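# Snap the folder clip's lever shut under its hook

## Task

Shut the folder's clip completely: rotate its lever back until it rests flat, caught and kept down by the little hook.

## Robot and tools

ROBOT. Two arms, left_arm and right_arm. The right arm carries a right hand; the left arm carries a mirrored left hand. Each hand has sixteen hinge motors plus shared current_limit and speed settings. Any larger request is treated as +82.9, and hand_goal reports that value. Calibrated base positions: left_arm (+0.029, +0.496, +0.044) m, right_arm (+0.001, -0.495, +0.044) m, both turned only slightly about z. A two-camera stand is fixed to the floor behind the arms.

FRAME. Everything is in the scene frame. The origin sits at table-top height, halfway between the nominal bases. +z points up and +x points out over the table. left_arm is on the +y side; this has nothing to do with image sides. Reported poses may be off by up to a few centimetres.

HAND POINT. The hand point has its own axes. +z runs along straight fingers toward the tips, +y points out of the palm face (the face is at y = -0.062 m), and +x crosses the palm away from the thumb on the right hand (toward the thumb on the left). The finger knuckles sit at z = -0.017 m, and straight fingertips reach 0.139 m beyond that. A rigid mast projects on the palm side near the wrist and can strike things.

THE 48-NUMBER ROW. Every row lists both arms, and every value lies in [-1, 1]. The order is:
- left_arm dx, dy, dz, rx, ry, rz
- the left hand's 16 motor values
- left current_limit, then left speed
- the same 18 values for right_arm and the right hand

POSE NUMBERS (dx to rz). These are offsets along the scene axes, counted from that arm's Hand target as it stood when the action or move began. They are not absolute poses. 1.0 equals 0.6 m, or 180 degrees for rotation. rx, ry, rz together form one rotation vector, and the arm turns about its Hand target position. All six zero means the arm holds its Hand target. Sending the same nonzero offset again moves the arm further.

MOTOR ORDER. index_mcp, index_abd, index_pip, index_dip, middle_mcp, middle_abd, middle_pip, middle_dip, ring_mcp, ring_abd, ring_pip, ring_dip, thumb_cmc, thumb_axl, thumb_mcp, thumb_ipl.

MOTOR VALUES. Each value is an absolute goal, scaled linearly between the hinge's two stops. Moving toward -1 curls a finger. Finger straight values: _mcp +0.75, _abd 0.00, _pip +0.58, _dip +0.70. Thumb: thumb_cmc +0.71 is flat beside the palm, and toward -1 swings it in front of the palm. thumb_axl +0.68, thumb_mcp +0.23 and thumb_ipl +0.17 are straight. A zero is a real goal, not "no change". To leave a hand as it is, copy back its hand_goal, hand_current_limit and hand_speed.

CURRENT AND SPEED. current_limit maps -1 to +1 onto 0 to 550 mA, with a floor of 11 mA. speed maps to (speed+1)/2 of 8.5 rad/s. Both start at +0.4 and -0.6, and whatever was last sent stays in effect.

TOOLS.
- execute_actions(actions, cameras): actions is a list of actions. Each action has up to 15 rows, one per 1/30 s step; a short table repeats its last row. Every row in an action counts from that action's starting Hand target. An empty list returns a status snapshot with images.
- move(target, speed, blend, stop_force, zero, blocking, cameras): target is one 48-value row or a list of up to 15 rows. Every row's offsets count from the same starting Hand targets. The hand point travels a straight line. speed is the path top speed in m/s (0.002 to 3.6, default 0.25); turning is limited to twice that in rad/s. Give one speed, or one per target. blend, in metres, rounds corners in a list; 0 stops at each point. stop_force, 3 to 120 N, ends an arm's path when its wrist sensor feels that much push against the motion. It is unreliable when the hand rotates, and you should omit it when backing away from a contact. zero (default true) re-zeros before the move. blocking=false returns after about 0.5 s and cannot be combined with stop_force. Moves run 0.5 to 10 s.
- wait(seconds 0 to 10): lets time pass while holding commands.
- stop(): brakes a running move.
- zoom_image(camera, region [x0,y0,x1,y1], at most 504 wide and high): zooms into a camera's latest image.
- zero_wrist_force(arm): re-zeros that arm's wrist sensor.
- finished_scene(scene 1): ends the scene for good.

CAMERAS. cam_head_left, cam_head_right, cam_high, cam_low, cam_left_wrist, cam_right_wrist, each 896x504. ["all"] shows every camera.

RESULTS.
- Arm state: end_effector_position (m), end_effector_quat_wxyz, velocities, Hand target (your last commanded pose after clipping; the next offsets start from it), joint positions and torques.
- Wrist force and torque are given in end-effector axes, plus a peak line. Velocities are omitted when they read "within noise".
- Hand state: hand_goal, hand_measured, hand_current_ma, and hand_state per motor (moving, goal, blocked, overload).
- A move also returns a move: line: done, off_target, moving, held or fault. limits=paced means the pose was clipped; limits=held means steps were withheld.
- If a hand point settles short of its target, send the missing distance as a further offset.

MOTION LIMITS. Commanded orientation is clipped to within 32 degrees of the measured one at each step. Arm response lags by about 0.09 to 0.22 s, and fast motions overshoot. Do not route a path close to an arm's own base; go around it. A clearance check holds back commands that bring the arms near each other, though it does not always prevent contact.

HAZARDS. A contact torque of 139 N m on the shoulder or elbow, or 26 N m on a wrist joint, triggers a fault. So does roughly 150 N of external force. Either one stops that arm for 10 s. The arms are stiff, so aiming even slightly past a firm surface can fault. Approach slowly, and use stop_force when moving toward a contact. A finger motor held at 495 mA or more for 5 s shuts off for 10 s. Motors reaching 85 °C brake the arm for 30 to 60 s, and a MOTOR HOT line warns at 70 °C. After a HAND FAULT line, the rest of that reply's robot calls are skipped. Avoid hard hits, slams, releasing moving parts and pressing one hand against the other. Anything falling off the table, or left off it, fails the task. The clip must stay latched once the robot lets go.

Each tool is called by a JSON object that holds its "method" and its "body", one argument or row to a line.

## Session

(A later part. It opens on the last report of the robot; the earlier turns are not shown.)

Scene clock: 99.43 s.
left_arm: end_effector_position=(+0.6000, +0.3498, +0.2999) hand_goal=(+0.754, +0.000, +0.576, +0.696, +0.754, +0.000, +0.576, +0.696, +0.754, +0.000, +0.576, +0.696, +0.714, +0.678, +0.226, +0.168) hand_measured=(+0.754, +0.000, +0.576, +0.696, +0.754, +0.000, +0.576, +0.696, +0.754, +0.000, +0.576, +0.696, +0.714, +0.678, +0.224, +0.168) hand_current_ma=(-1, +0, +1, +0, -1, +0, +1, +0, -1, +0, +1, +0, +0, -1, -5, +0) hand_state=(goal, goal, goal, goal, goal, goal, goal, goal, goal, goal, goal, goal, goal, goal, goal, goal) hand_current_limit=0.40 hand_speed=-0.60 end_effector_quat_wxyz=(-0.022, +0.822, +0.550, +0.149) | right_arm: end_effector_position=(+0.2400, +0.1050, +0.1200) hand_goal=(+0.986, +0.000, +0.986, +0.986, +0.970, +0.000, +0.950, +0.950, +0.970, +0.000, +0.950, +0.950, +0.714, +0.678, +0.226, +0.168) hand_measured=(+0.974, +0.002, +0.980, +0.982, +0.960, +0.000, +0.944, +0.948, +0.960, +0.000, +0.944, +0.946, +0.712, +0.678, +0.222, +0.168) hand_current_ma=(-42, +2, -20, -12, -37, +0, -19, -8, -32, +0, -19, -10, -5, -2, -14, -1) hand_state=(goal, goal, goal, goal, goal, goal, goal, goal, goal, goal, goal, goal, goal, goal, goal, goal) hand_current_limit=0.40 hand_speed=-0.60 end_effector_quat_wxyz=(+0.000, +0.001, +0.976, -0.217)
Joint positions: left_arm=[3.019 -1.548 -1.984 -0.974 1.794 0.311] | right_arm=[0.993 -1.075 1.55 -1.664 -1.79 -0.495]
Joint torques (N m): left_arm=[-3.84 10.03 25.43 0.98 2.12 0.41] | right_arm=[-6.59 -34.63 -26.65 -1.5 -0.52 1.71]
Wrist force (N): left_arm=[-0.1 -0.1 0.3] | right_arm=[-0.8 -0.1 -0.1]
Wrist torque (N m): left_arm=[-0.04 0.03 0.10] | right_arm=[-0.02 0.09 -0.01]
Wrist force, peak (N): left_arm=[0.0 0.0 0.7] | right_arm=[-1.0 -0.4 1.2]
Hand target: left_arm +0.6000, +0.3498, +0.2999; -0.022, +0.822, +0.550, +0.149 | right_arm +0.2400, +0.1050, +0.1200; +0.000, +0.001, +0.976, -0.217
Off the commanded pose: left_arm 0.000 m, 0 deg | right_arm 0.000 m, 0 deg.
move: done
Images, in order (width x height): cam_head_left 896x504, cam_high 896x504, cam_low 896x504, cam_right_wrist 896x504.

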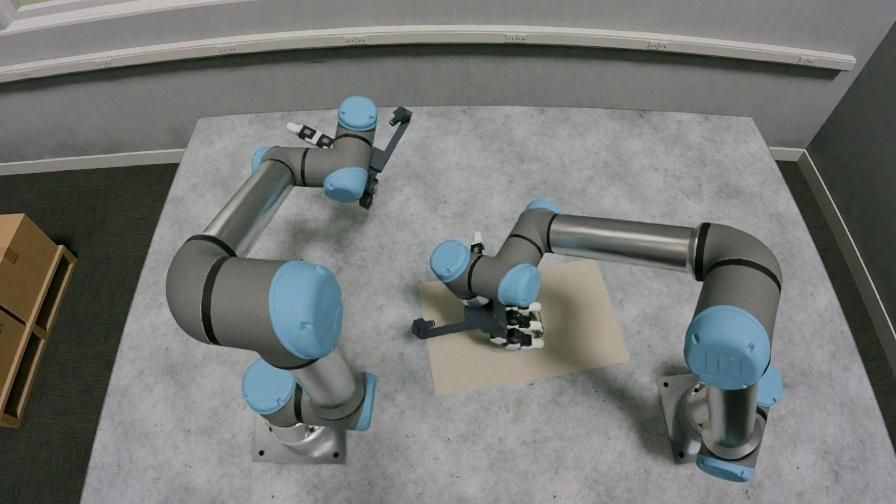

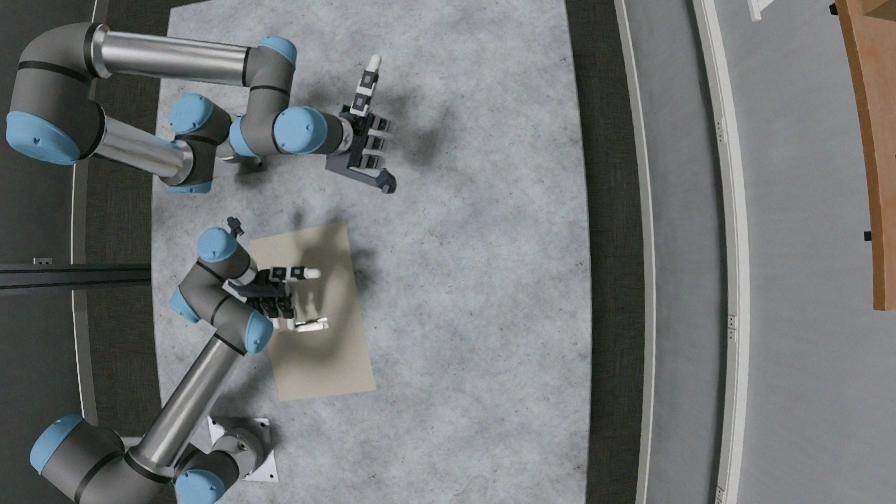

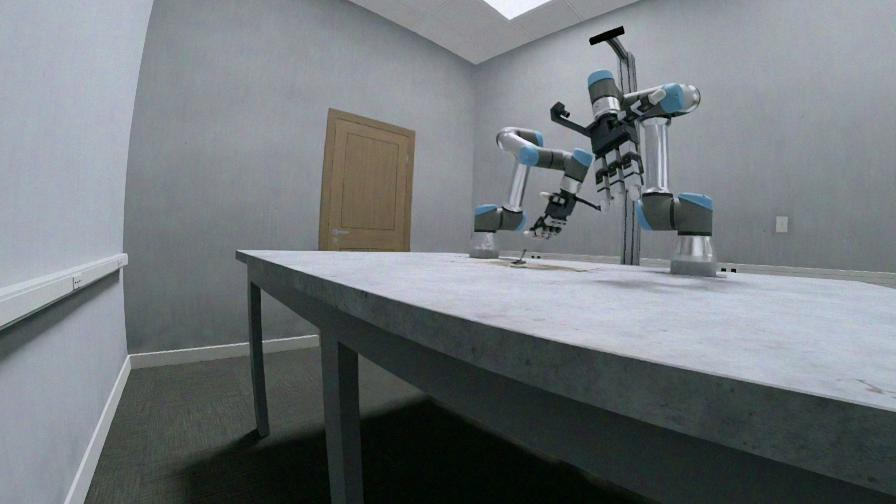

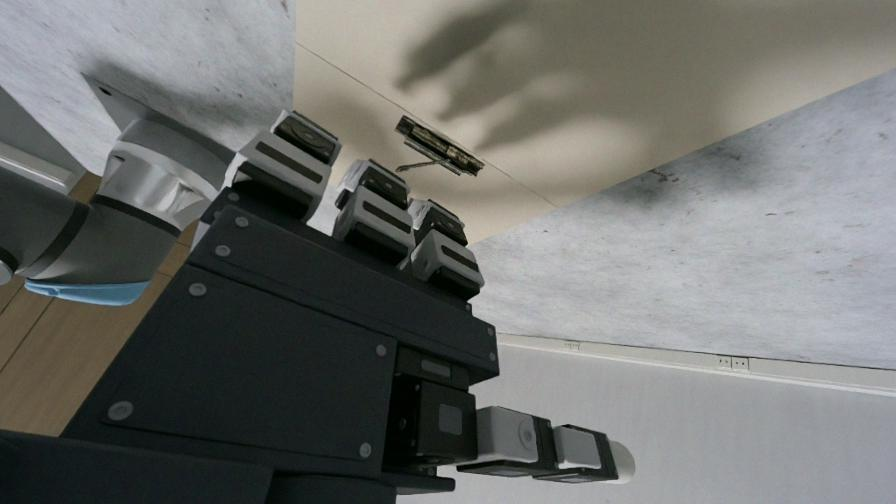

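{"method": "move", "body": {
  "target": [0,0,0,0,0,0,0.754,0,0.576,0.696,0.754,0,0.576,0.696,0.754,0,0.576,0.696,0.714,0.678,0.226,0.168,0.4,-0.6,0,-0.0117,-0.1,0,0,0,0.986,0,0.986,0.986,0.97,0,0.95,0.95,0.97,0,0.95,0.95,0.714,0.678,0.226,0.168,0.4,-0.6],
  "speed": 0.06,
  "stop_force": 12,
  "cameras": ["cam_right_wrist", "cam_head_left", "cam_head_right", "cam_low", "cam_high"]
}}

{"method": "zoom_image", "body": {
  "camera": "cam_right_wrist",
  "region": [360, 80, 500, 210]
}}

{"method": "zoom_image", "body": {
  "camera": "cam_low",
  "region": [490, 220, 560, 280]
}}

{"method": "zoom_image", "body": {
  "camera": "cam_head_left",
  "region": [490, 290, 560, 360]
}}

{"method": "zoom_image", "body": {
  "camera": "cam_high",
  "region": [270, 280, 350, 350]
}}

Scene clock: 107.10 s.
left_arm: end_effector_position=(+0.6000, +0.3498, +0.2999) hand_goal=(+0.754, +0.000, +0.576, +0.696, +0.754, +0.000, +0.576, +0.696, +0.754, +0.000, +0.576, +0.696, +0.714, +0.678, +0.226, +0.168) hand_measured=(+0.754, +0.000, +0.576, +0.696, +0.754, +0.000, +0.576, +0.696, +0.754, +0.000, +0.576, +0.696, +0.714, +0.678, +0.224, +0.168) hand_current_ma=(-1, +0, +1, +0, -1, +0, +1, +0, -1, +0, +1, +0, +0, -1, -5, +0) hand_state=(goal, goal, goal, goal, goal, goal, goal, goal, goal, goal, goal, goal, goal, goal, goal, goal) hand_current_limit=0.40 hand_speed=-0.60 end_effector_quat_wxyz=(-0.022, +0.822, +0.550, +0.149) | right_arm: end_effector_position=(+0.2400, +0.0980, +0.0600) hand_goal=(+0.986, +0.000, +0.986, +0.986, +0.970, +0.000, +0.950, +0.950, +0.970, +0.000, +0.950, +0.950, +0.714, +0.678, +0.226, +0.168) hand_measured=(+0.982, +0.004, +0.988, +0.988, +0.960, +0.000, +0.944, +0.948, +0.960, +0.000, +0.944, +0.946, +0.712, +0.678, +0.222, +0.168) hand_current_ma=(-12, +8, +4, +5, -37, +0, -19, -8, -32, +0, -19, -10, -5, -2, -14, -1) hand_state=(goal, goal, goal, goal, goal, goal, goal, goal, goal, goal, goal, goal, goal, goal, goal, goal) hand_current_limit=0.40 hand_speed=-0.60 end_effector_quat_wxyz=(+0.000, +0.001, +0.976, -0.217)
Joint positions: left_arm=[3.019 -1.548 -1.984 -0.974 1.794 0.311] | right_arm=[0.987 -1.015 1.632 -1.807 -1.792 -0.5]
Joint torques (N m): left_arm=[-5.1 10.45 24.43 0.82 1.69 0.22] | right_arm=[6.79 -50.46 -28.73 -0.78 0.63 1.04]
Wrist force (N): left_arm=[0.0 0.1 0.4] | right_arm=[-0.9 -0.3 -0.1]
Wrist torque (N m): left_arm=[-0.02 0.03 0.10] | right_arm=[-0.04 0.11 -0.04]
Wrist force, peak (N): left_arm=[0.0 0.2 0.7] | right_arm=[-1.6 0.1 -0.9]
Hand target: left_arm +0.6000, +0.3498, +0.2999; -0.022, +0.822, +0.550, +0.149 | right_arm +0.2400, +0.0980, +0.0600; +0.000, +0.001, +0.976, -0.217
Off the commanded pose: left_arm 0.000 m, 0 deg | right_arm 0.000 m, 0 deg.
move: done
Images, in order (width x height): cam_head_left 896x504, cam_head_right 896x504, cam_high 896x504, cam_low 896x504, cam_right_wrist 896x504.

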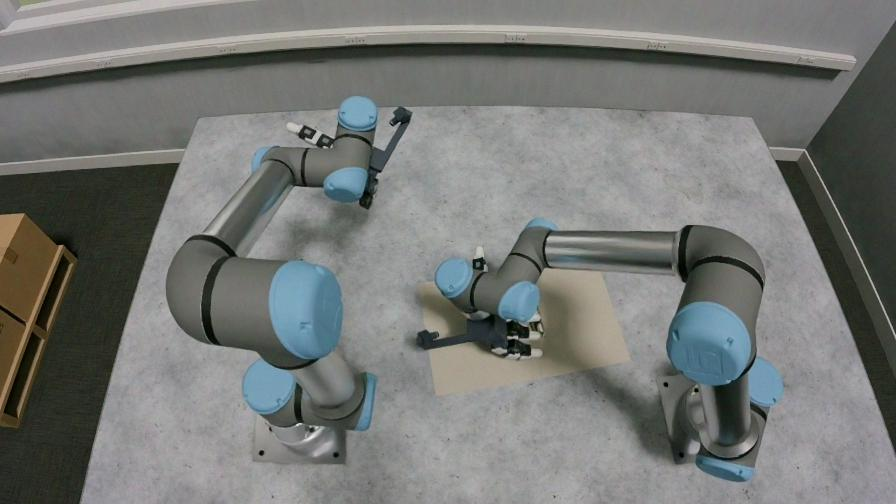

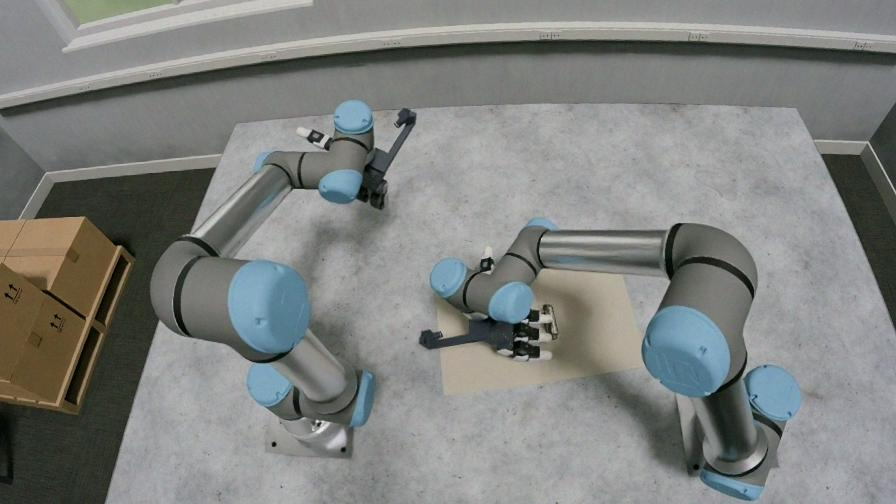

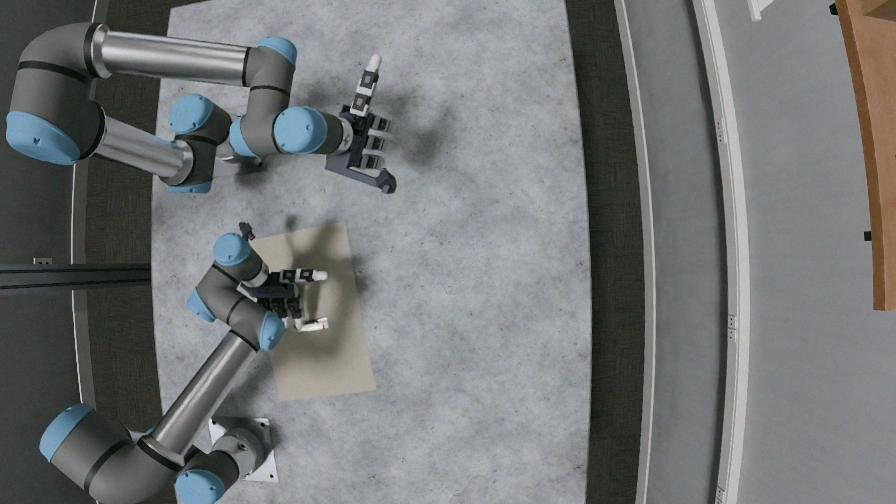

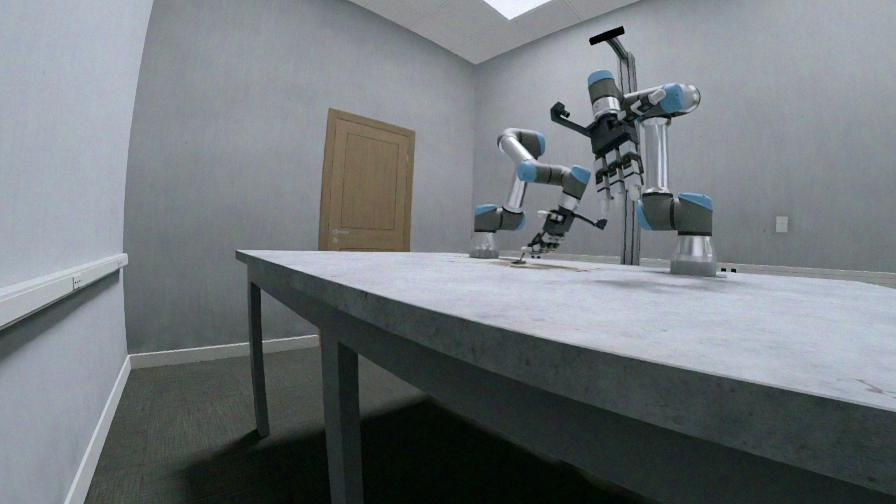

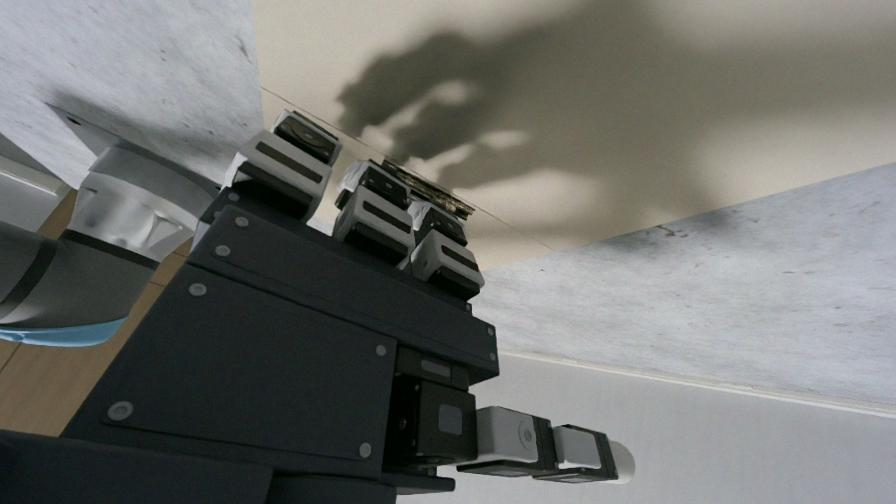

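Scaled by 3.600 from the camera's 896x504 image, which has a finer 1280x720 frame.

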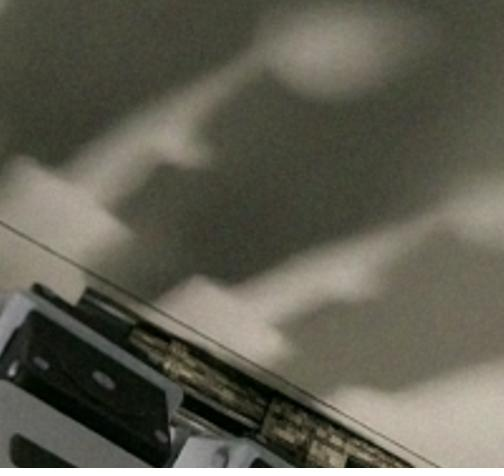

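Scaled by 7.200 from the camera's 896x504 image, which has a finer 1280x720 frame.

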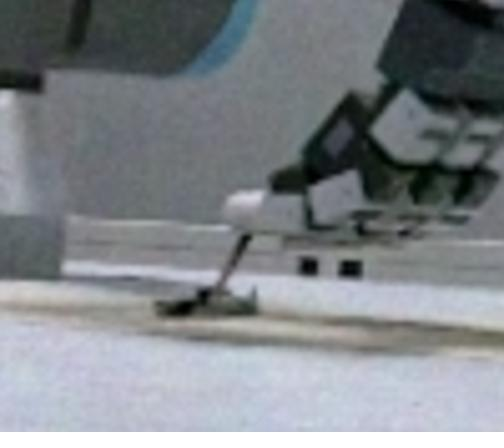

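Scaled by 7.200 from the camera's 896x504 image, which has a finer 1280x720 frame.

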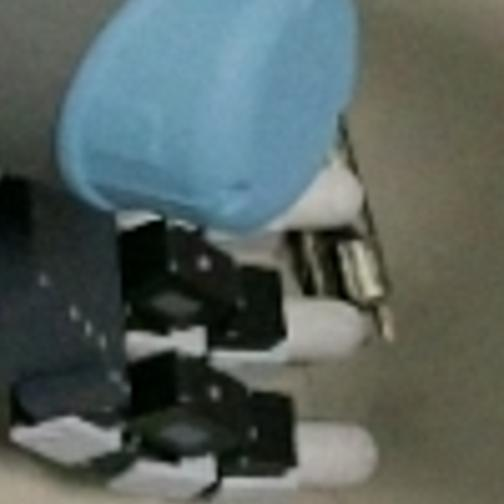

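Scaled by 6.300 from the camera's 896x504 image, which has a finer 1280x720 frame.

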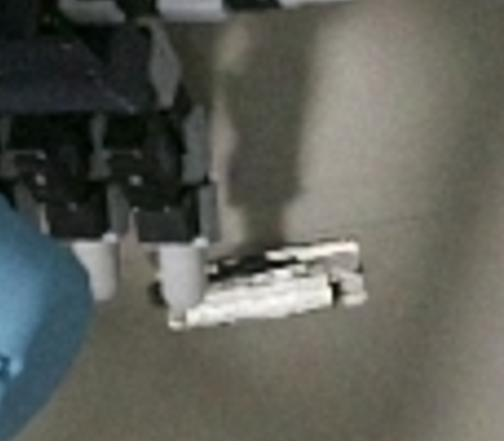

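{"method": "move", "body": {
  "target": [
    [0,0,0,0,0,0,0.754,0,0.576,0.696,0.754,0,0.576,0.696,0.754,0,0.576,0.696,0.714,0.678,0.226,0.168,0.4,-0.6,-0.0167,0,-0.026,0,0,0,0.986,0,0.986,0.986,0.97,0,0.95,0.95,0.97,0,0.95,0.95,0.714,0.678,0.226,0.168,0.4,-0.6],
    [0,0,0,0,0,0,0.754,0,0.576,0.696,0.754,0,0.576,0.696,0.754,0,0.576,0.696,0.714,0.678,0.226,0.168,0.4,-0.6,-0.0242,0,-0.0392,0,0,0,0.986,0,0.986,0.986,0.97,0,0.95,0.95,0.97,0,0.95,0.95,0.714,0.678,0.226,0.168,0.4,-0.6]
  ],
  "speed": 0.03,
  "blend": 0.003,
  "stop_force": 20,
  "cameras": ["cam_right_wrist", "cam_head_left", "cam_low", "cam_high"]
}}

{"method": "zoom_image", "body": {
  "camera": "cam_low",
  "region": [490, 220, 560, 280]
}}

{"method": "zoom_image", "body": {
  "camera": "cam_head_left",
  "region": [490, 290, 560, 360]
}}

{"method": "zoom_image", "body": {
  "camera": "cam_high",
  "region": [270, 280, 350, 350]
}}

{"method": "zoom_image", "body": {
  "camera": "cam_right_wrist",
  "region": [360, 100, 500, 230]
}}

Scene clock: 110.77 s.
left_arm: end_effector_position=(+0.6000, +0.3498, +0.2999) hand_goal=(+0.754, +0.000, +0.576, +0.696, +0.754, +0.000, +0.576, +0.696, +0.754, +0.000, +0.576, +0.696, +0.714, +0.678, +0.226, +0.168) hand_measured=(+0.754, +0.000, +0.576, +0.696, +0.754, +0.000, +0.576, +0.696, +0.754, +0.000, +0.576, +0.696, +0.714, +0.678, +0.224, +0.168) hand_current_ma=(-1, +0, +1, +0, -1, +0, +1, +0, -1, +0, +1, +0, +0, -1, -5, +0) hand_state=(goal, goal, goal, goal, goal, goal, goal, goal, goal, goal, goal, goal, goal, goal, goal, goal) hand_current_limit=0.40 hand_speed=-0.60 end_effector_quat_wxyz=(-0.022, +0.822, +0.550, +0.149) | right_arm: end_effector_position=(+0.2255, +0.0980, +0.0365) hand_goal=(+0.986, +0.000, +0.986, +0.986, +0.970, +0.000, +0.950, +0.950, +0.970, +0.000, +0.950, +0.950, +0.714, +0.678, +0.226, +0.168) hand_measured=(+1.000, +0.022, +1.000, +1.000, +0.960, +0.000, +0.944, +0.948, +0.960, +0.000, +0.944, +0.946, +0.712, +0.678, +0.222, +0.168) hand_current_ma=(+51, +72, +46, +46, -37, +0, -19, -8, -32, +0, -19, -10, -5, -2, -14, -1) hand_state=(goal, blocked, goal, goal, goal, goal, goal, goal, goal, goal, goal, goal, goal, goal, goal, goal) hand_current_limit=0.40 hand_speed=-0.60 end_effector_quat_wxyz=(+0.000, +0.001, +0.976, -0.217)
Joint positions: left_arm=[3.019 -1.548 -1.984 -0.974 1.794 0.311] | right_arm=[1.007 -0.991 1.664 -1.859 -1.785 -0.481]
Joint torques (N m): left_arm=[-3.46 9.04 25.76 0.98 2.15 0.43] | right_arm=[-8.29 -49.41 -28.18 0.63 -1.28 -1.81]
Wrist force (N): left_arm=[0.2 0.0 0.2] | right_arm=[-1.4 -2.7 -2.5]
Wrist torque (N m): left_arm=[-0.03 0.00 0.12] | right_arm=[0.48 0.02 -0.17]
Wrist force, peak (N): left_arm=[-0.1 0.1 0.7] | right_arm=[-2.4 -3.3 -4.2]
Hand target: left_arm +0.6000, +0.3498, +0.2999; -0.022, +0.822, +0.550, +0.149 | right_arm +0.2255, +0.0980, +0.0365; +0.000, +0.001, +0.976, -0.217
Off the commanded pose: left_arm 0.000 m, 0 deg | right_arm 0.000 m, 0 deg.
move: done
Images, in order (width x height): cam_head_left 896x504, cam_high 896x504, cam_low 896x504, cam_right_wrist 896x504.

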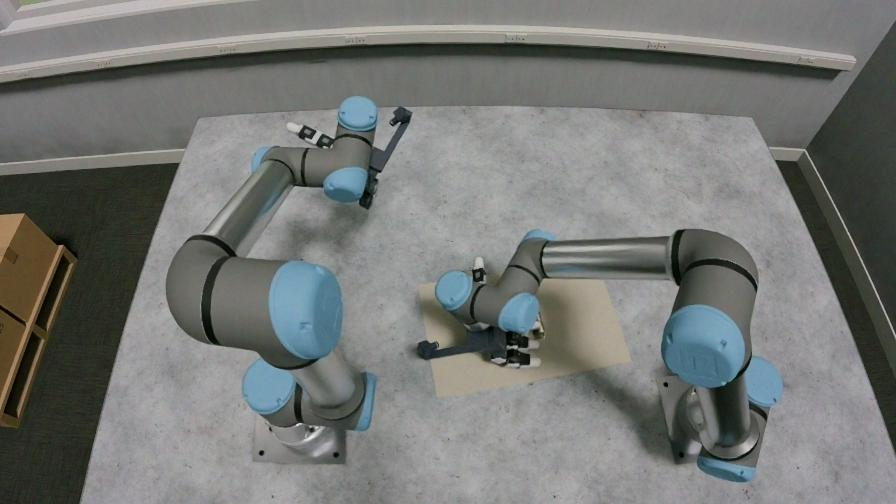

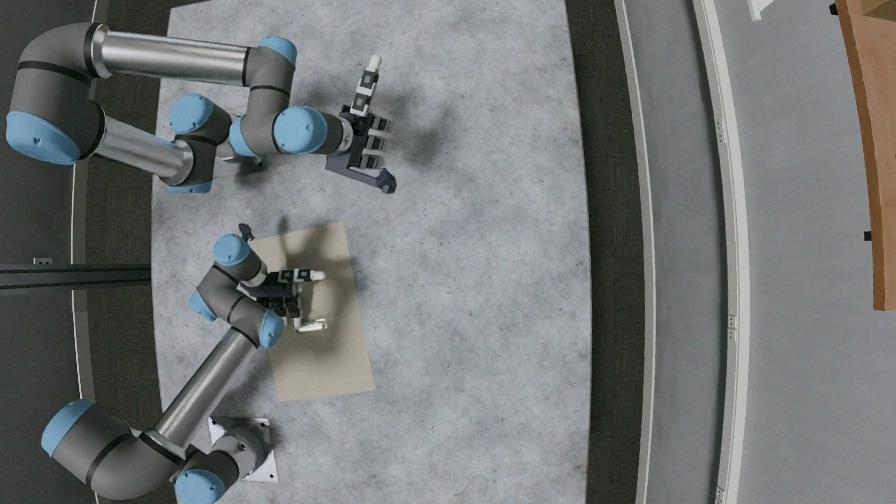

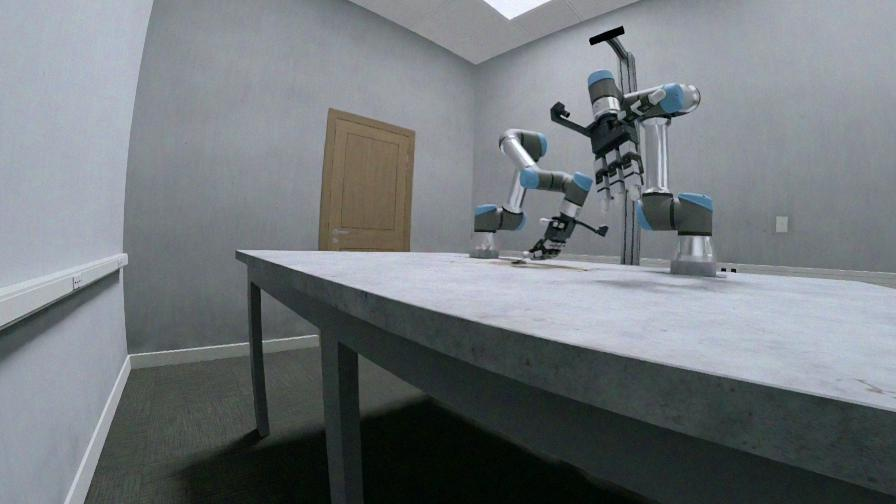

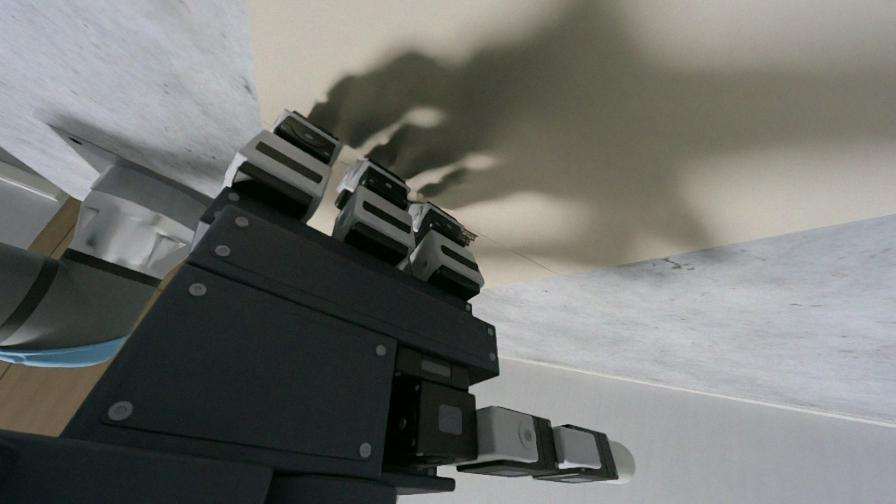

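Scaled by 7.200 from the camera's 896x504 image, which has a finer 1280x720 frame.

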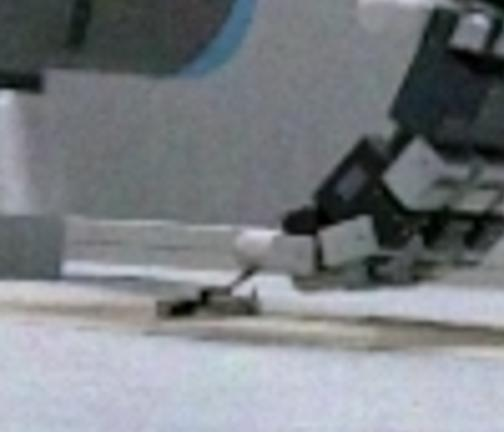

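Scaled by 7.200 from the camera's 896x504 image, which has a finer 1280x720 frame.

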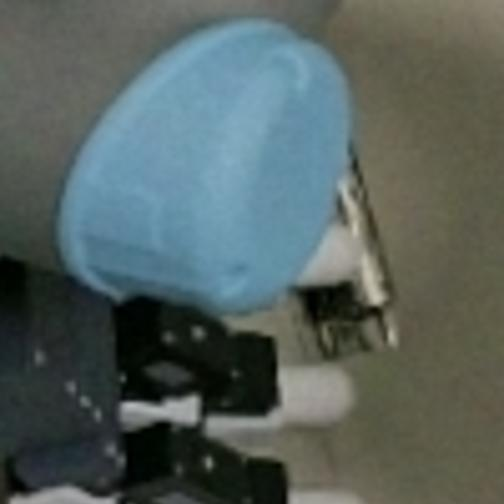

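Scaled by 6.300 from the camera's 896x504 image, which has a finer 1280x720 frame.

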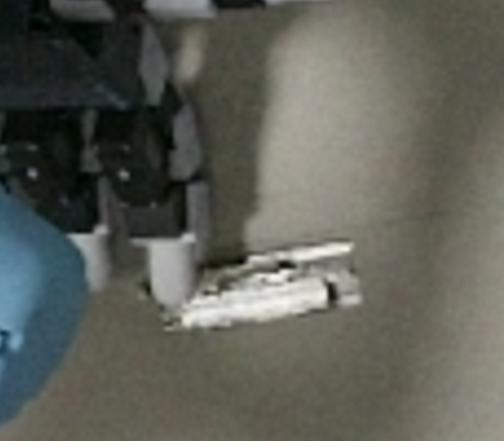

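Scaled by 3.600 from the camera's 896x504 image, which has a finer 1280x720 frame.

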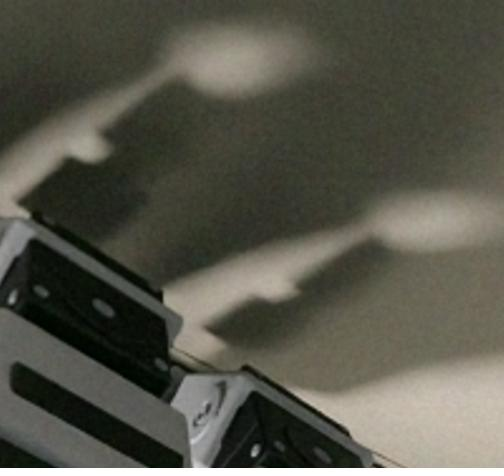

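{"method": "move", "body": {
  "target": [
    [0,0,0,0,0,0,0.754,0,0.576,0.696,0.754,0,0.576,0.696,0.754,0,0.576,0.696,0.714,0.678,0.226,0.168,0.4,-0.6,-0.0083,0,-0.0208,0,0,0,0.986,0,0.986,0.986,1.0,0,1.0,1.0,1.0,0,1.0,1.0,0.714,0.678,0.226,0.168,0.4,-0.6]
  ],
  "speed": 0.02,
  "stop_force": 20,
  "cameras": ["cam_right_wrist", "cam_head_left", "cam_low", "cam_high"]
}}

{"method": "zoom_image", "body": {
  "camera": "cam_low",
  "region": [490, 220, 560, 280]
}}

{"method": "zoom_image", "body": {
  "camera": "cam_high",
  "region": [270, 280, 350, 350]
}}

{"method": "zoom_image", "body": {
  "camera": "cam_right_wrist",
  "region": [360, 100, 500, 250]
}}

Scene clock: 114.80 s.
left_arm: end_effector_position=(+0.6000, +0.3498, +0.2999) hand_goal=(+0.754, +0.000, +0.576, +0.696, +0.754, +0.000, +0.576, +0.696, +0.754, +0.000, +0.576, +0.696, +0.714, +0.678, +0.226, +0.168) hand_measured=(+0.754, +0.000, +0.576, +0.696, +0.754, +0.000, +0.576, +0.696, +0.754, +0.000, +0.576, +0.696, +0.714, +0.678, +0.224, +0.168) hand_current_ma=(-1, +0, +1, +0, -1, +0, +1, +0, -1, +0, +1, +0, +0, -1, -5, +0) hand_state=(goal, goal, goal, goal, goal, goal, goal, goal, goal, goal, goal, goal, goal, goal, goal, goal) hand_current_limit=0.40 hand_speed=-0.60 end_effector_quat_wxyz=(-0.022, +0.822, +0.550, +0.149) | right_arm: end_effector_position=(+0.2210, +0.0980, +0.0253) hand_goal=(+0.986, +0.000, +0.986, +0.986, +1.000, +0.000, +1.000, +1.000, +1.000, +0.000, +1.000, +1.000, +0.714, +0.678, +0.226, +0.168) hand_measured=(+1.004, +0.046, +1.002, +1.000, +0.982, +0.000, +0.992, +0.996, +0.984, +0.000, +0.992, +0.996, +0.712, +0.678, +0.222, +0.168) hand_current_ma=(+69, +158, +58, +52, -70, +0, -26, -10, -61, +0, -25, -12, -5, -2, -14, -1) hand_state=(goal, blocked, goal, goal, goal, goal, goal, goal, goal, goal, goal, goal, goal, goal, goal, goal) hand_current_limit=0.40 hand_speed=-0.60 end_effector_quat_wxyz=(+0.000, +0.001, +0.976, -0.217)
Joint positions: left_arm=[3.019 -1.548 -1.984 -0.974 1.794 0.311] | right_arm=[1.013 -0.977 1.675 -1.883 -1.783 -0.475]
Joint torques (N m): left_arm=[-2.92 9.31 24.88 0.95 1.99 0.19] | right_arm=[-6.77 -42.09 -25.71 -2.72 1.23 -2.32]
Wrist force (N): left_arm=[-0.1 -0.1 0.4] | right_arm=[-1.7 -15.0 -16.0]
Wrist torque (N m): left_arm=[-0.05 0.05 0.09] | right_arm=[3.64 -0.38 0.15]
Wrist force, peak (N): left_arm=[0.0 0.1 0.7] | right_arm=[-2.5 -19.0 -21.3]
Hand target: left_arm +0.6000, +0.3498, +0.2999; -0.022, +0.822, +0.550, +0.149 | right_arm +0.2210, +0.0980, +0.0253; +0.000, +0.001, +0.976, -0.217 (not the last commanded pose)
Off the commanded pose: left_arm 0.000 m, 0 deg | right_arm 0.001 m, 0 deg.
move: contact (right_arm)
Images, in order (width x height): cam_head_left 896x504, cam_high 896x504, cam_low 896x504, cam_right_wrist 896x504.

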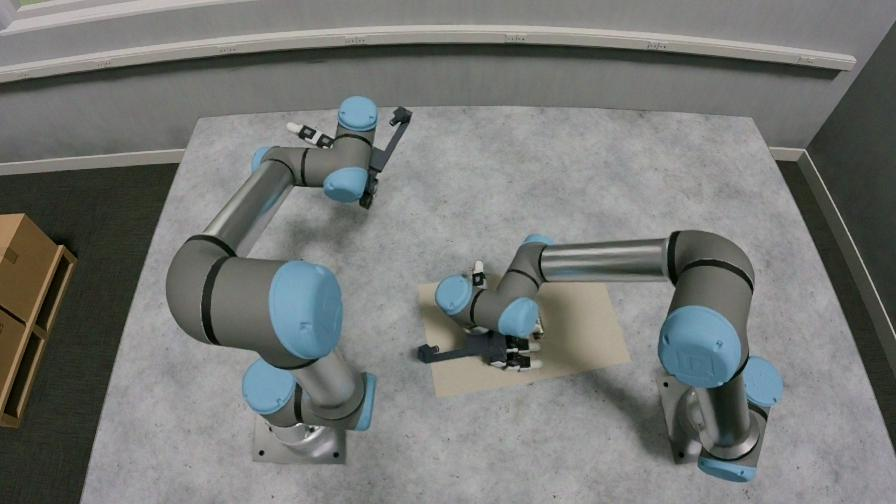

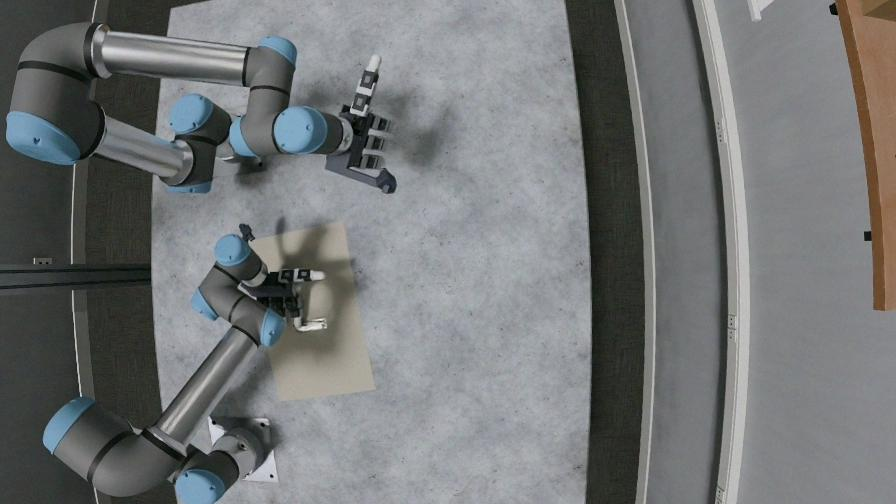

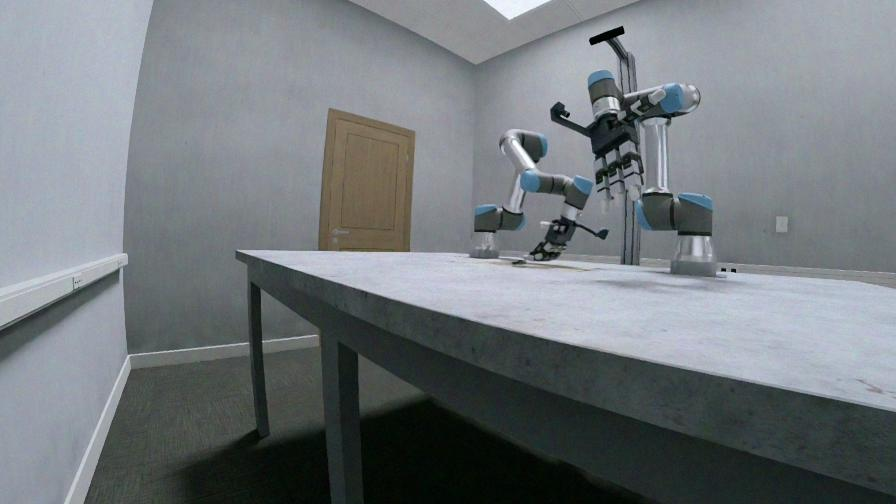

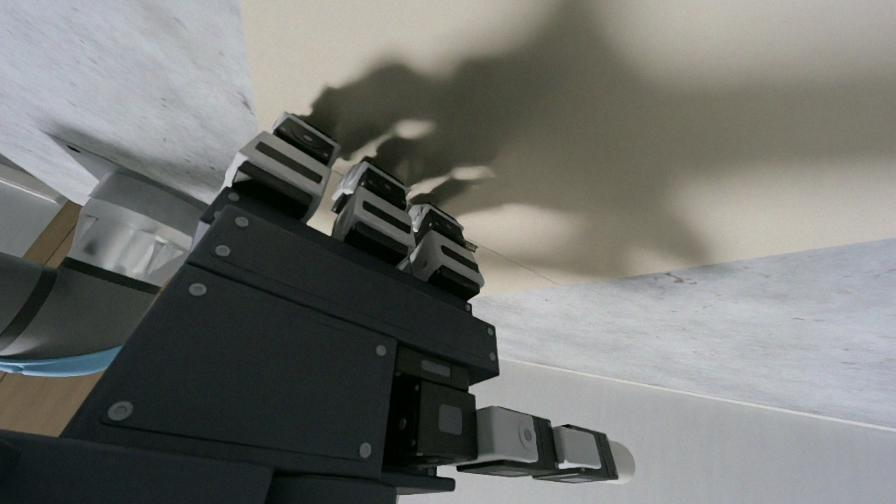

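Scaled by 7.200 from the camera's 896x504 image, which has a finer 1280x720 frame.

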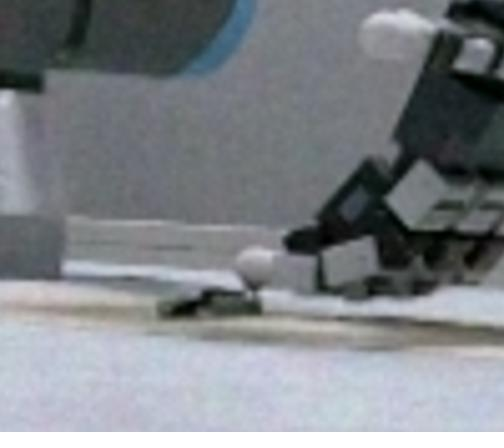

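Scaled by 6.300 from the camera's 896x504 image, which has a finer 1280x720 frame.

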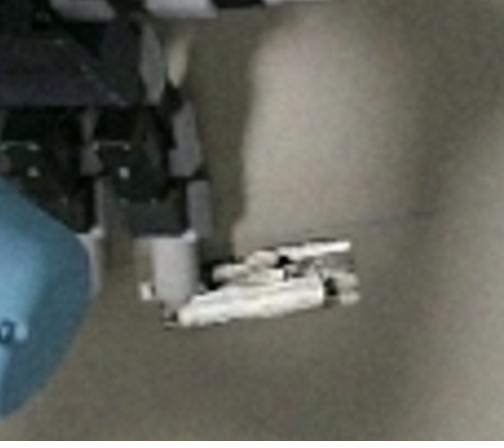

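Scaled by 3.360 from the camera's 896x504 image, which has a finer 1280x720 frame.

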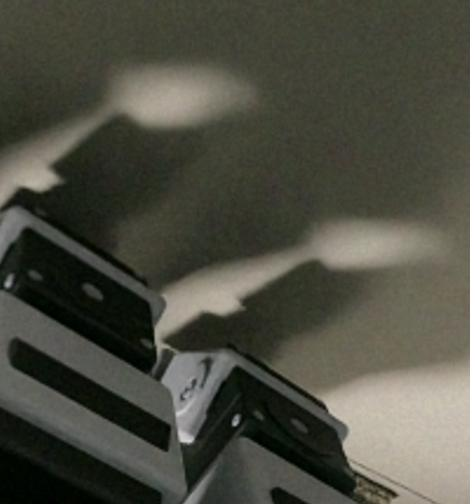

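{"method": "move", "body": {
  "target": [
    [0,0,0,0,0,0,0.754,0,0.576,0.696,0.754,0,0.576,0.696,0.754,0,0.576,0.696,0.714,0.678,0.226,0.168,0.4,-0.6,0,0,-0.0133,0,0,0,0.986,0,0.986,0.986,1.0,0,1.0,1.0,1.0,0,1.0,1.0,0.714,0.678,0.226,0.168,0.4,-0.6]
  ],
  "speed": 0.01,
  "stop_force": 15,
  "cameras": ["cam_low", "cam_high"]
}}

{"method": "zoom_image", "body": {
  "camera": "cam_low",
  "region": [490, 220, 560, 280]
}}

{"method": "zoom_image", "body": {
  "camera": "cam_high",
  "region": [270, 280, 350, 350]
}}

Scene clock: 117.20 s.
left_arm: end_effector_position=(+0.6000, +0.3498, +0.2999) hand_goal=(+0.754, +0.000, +0.576, +0.696, +0.754, +0.000, +0.576, +0.696, +0.754, +0.000, +0.576, +0.696, +0.714, +0.678, +0.226, +0.168) hand_measured=(+0.754, +0.000, +0.576, +0.696, +0.754, +0.000, +0.576, +0.696, +0.754, +0.000, +0.576, +0.696, +0.714, +0.678, +0.224, +0.168) hand_current_ma=(-1, +0, +1, +0, -1, +0, +1, +0, -1, +0, +1, +0, +0, -1, -5, +0) hand_state=(goal, goal, goal, goal, goal, goal, goal, goal, goal, goal, goal, goal, goal, goal, goal, goal) hand_current_limit=0.40 hand_speed=-0.60 end_effector_quat_wxyz=(-0.022, +0.822, +0.550, +0.149) | right_arm: end_effector_position=(+0.2211, +0.0981, +0.0236) hand_goal=(+0.986, +0.000, +0.986, +0.986, +1.000, +0.000, +1.000, +1.000, +1.000, +0.000, +1.000, +1.000, +0.714, +0.678, +0.226, +0.168) hand_measured=(+1.006, +0.044, +1.004, +1.002, +0.982, +0.000, +0.992, +0.996, +0.984, +0.000, +0.992, +0.996, +0.712, +0.678, +0.222, +0.168) hand_current_ma=(+79, +151, +63, +55, -70, +0, -25, -10, -60, +0, -24, -12, -5, -2, -14, -1) hand_state=(blocked, blocked, goal, goal, goal, goal, goal, goal, goal, goal, goal, goal, goal, goal, goal, goal) hand_current_limit=0.40 hand_speed=-0.60 end_effector_quat_wxyz=(+0.000, +0.001, +0.976, -0.217)
Joint positions: left_arm=[3.019 -1.548 -1.984 -0.974 1.794 0.311] | right_arm=[1.013 -0.974 1.676 -1.887 -1.783 -0.475]
Joint torques (N m): left_arm=[-2.81 9.52 23.27 1.06 1.89 0.39] | right_arm=[-5 -35.69 -22.72 -2.81 3.85 -1.94]
Wrist force (N): left_arm=[0.0 0.0 0.5] | right_arm=[-0.5 -21.9 -27.8]
Wrist torque (N m): left_arm=[-0.05 0.03 0.10] | right_arm=[5.97 -0.67 0.48]
Wrist force, peak (N): left_arm=[0.4 0.3 0.5] | right_arm=[-0.4 -22.1 -33.6]
Hand target: left_arm +0.6000, +0.3498, +0.2999; -0.022, +0.822, +0.550, +0.149 | right_arm +0.2211, +0.0981, +0.0236; +0.000, +0.001, +0.976, -0.217 (not the last commanded pose)
Off the commanded pose: left_arm 0.000 m, 0 deg | right_arm 0.006 m, 0 deg.
move: contact (right_arm)
Images, in order (width x height): cam_high 896x504, cam_low 896x504.

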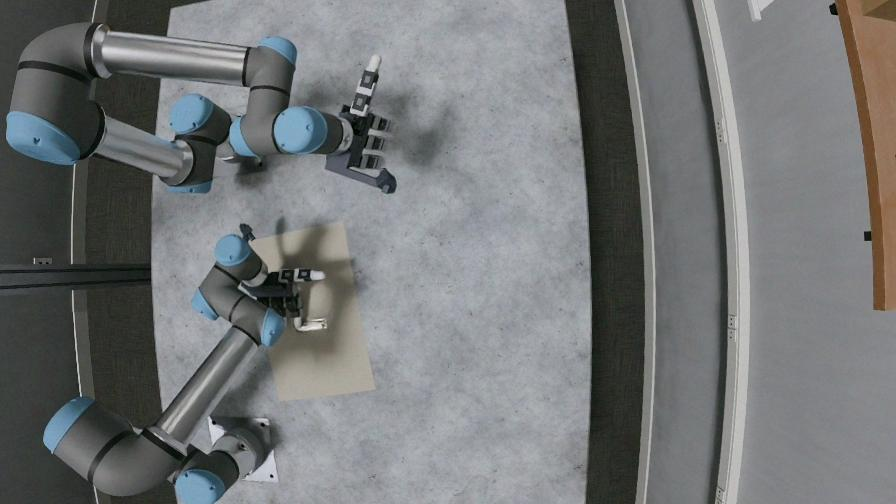

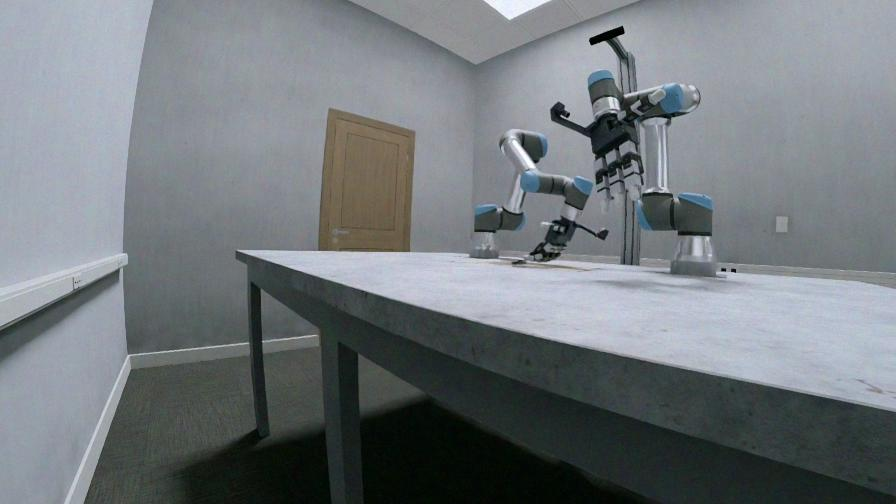

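Scaled by 7.200 from the camera's 896x504 image, which has a finer 1280x720 frame.

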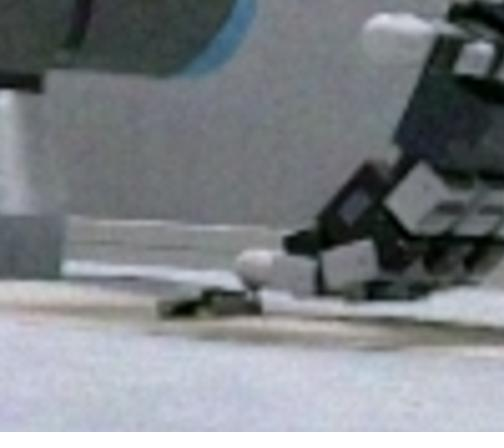

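Scaled by 6.300 from the camera's 896x504 image, which has a finer 1280x720 frame.

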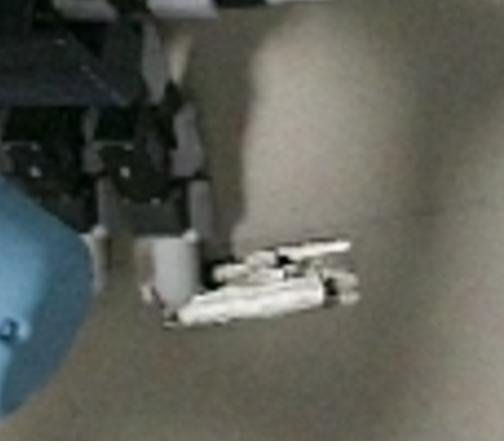

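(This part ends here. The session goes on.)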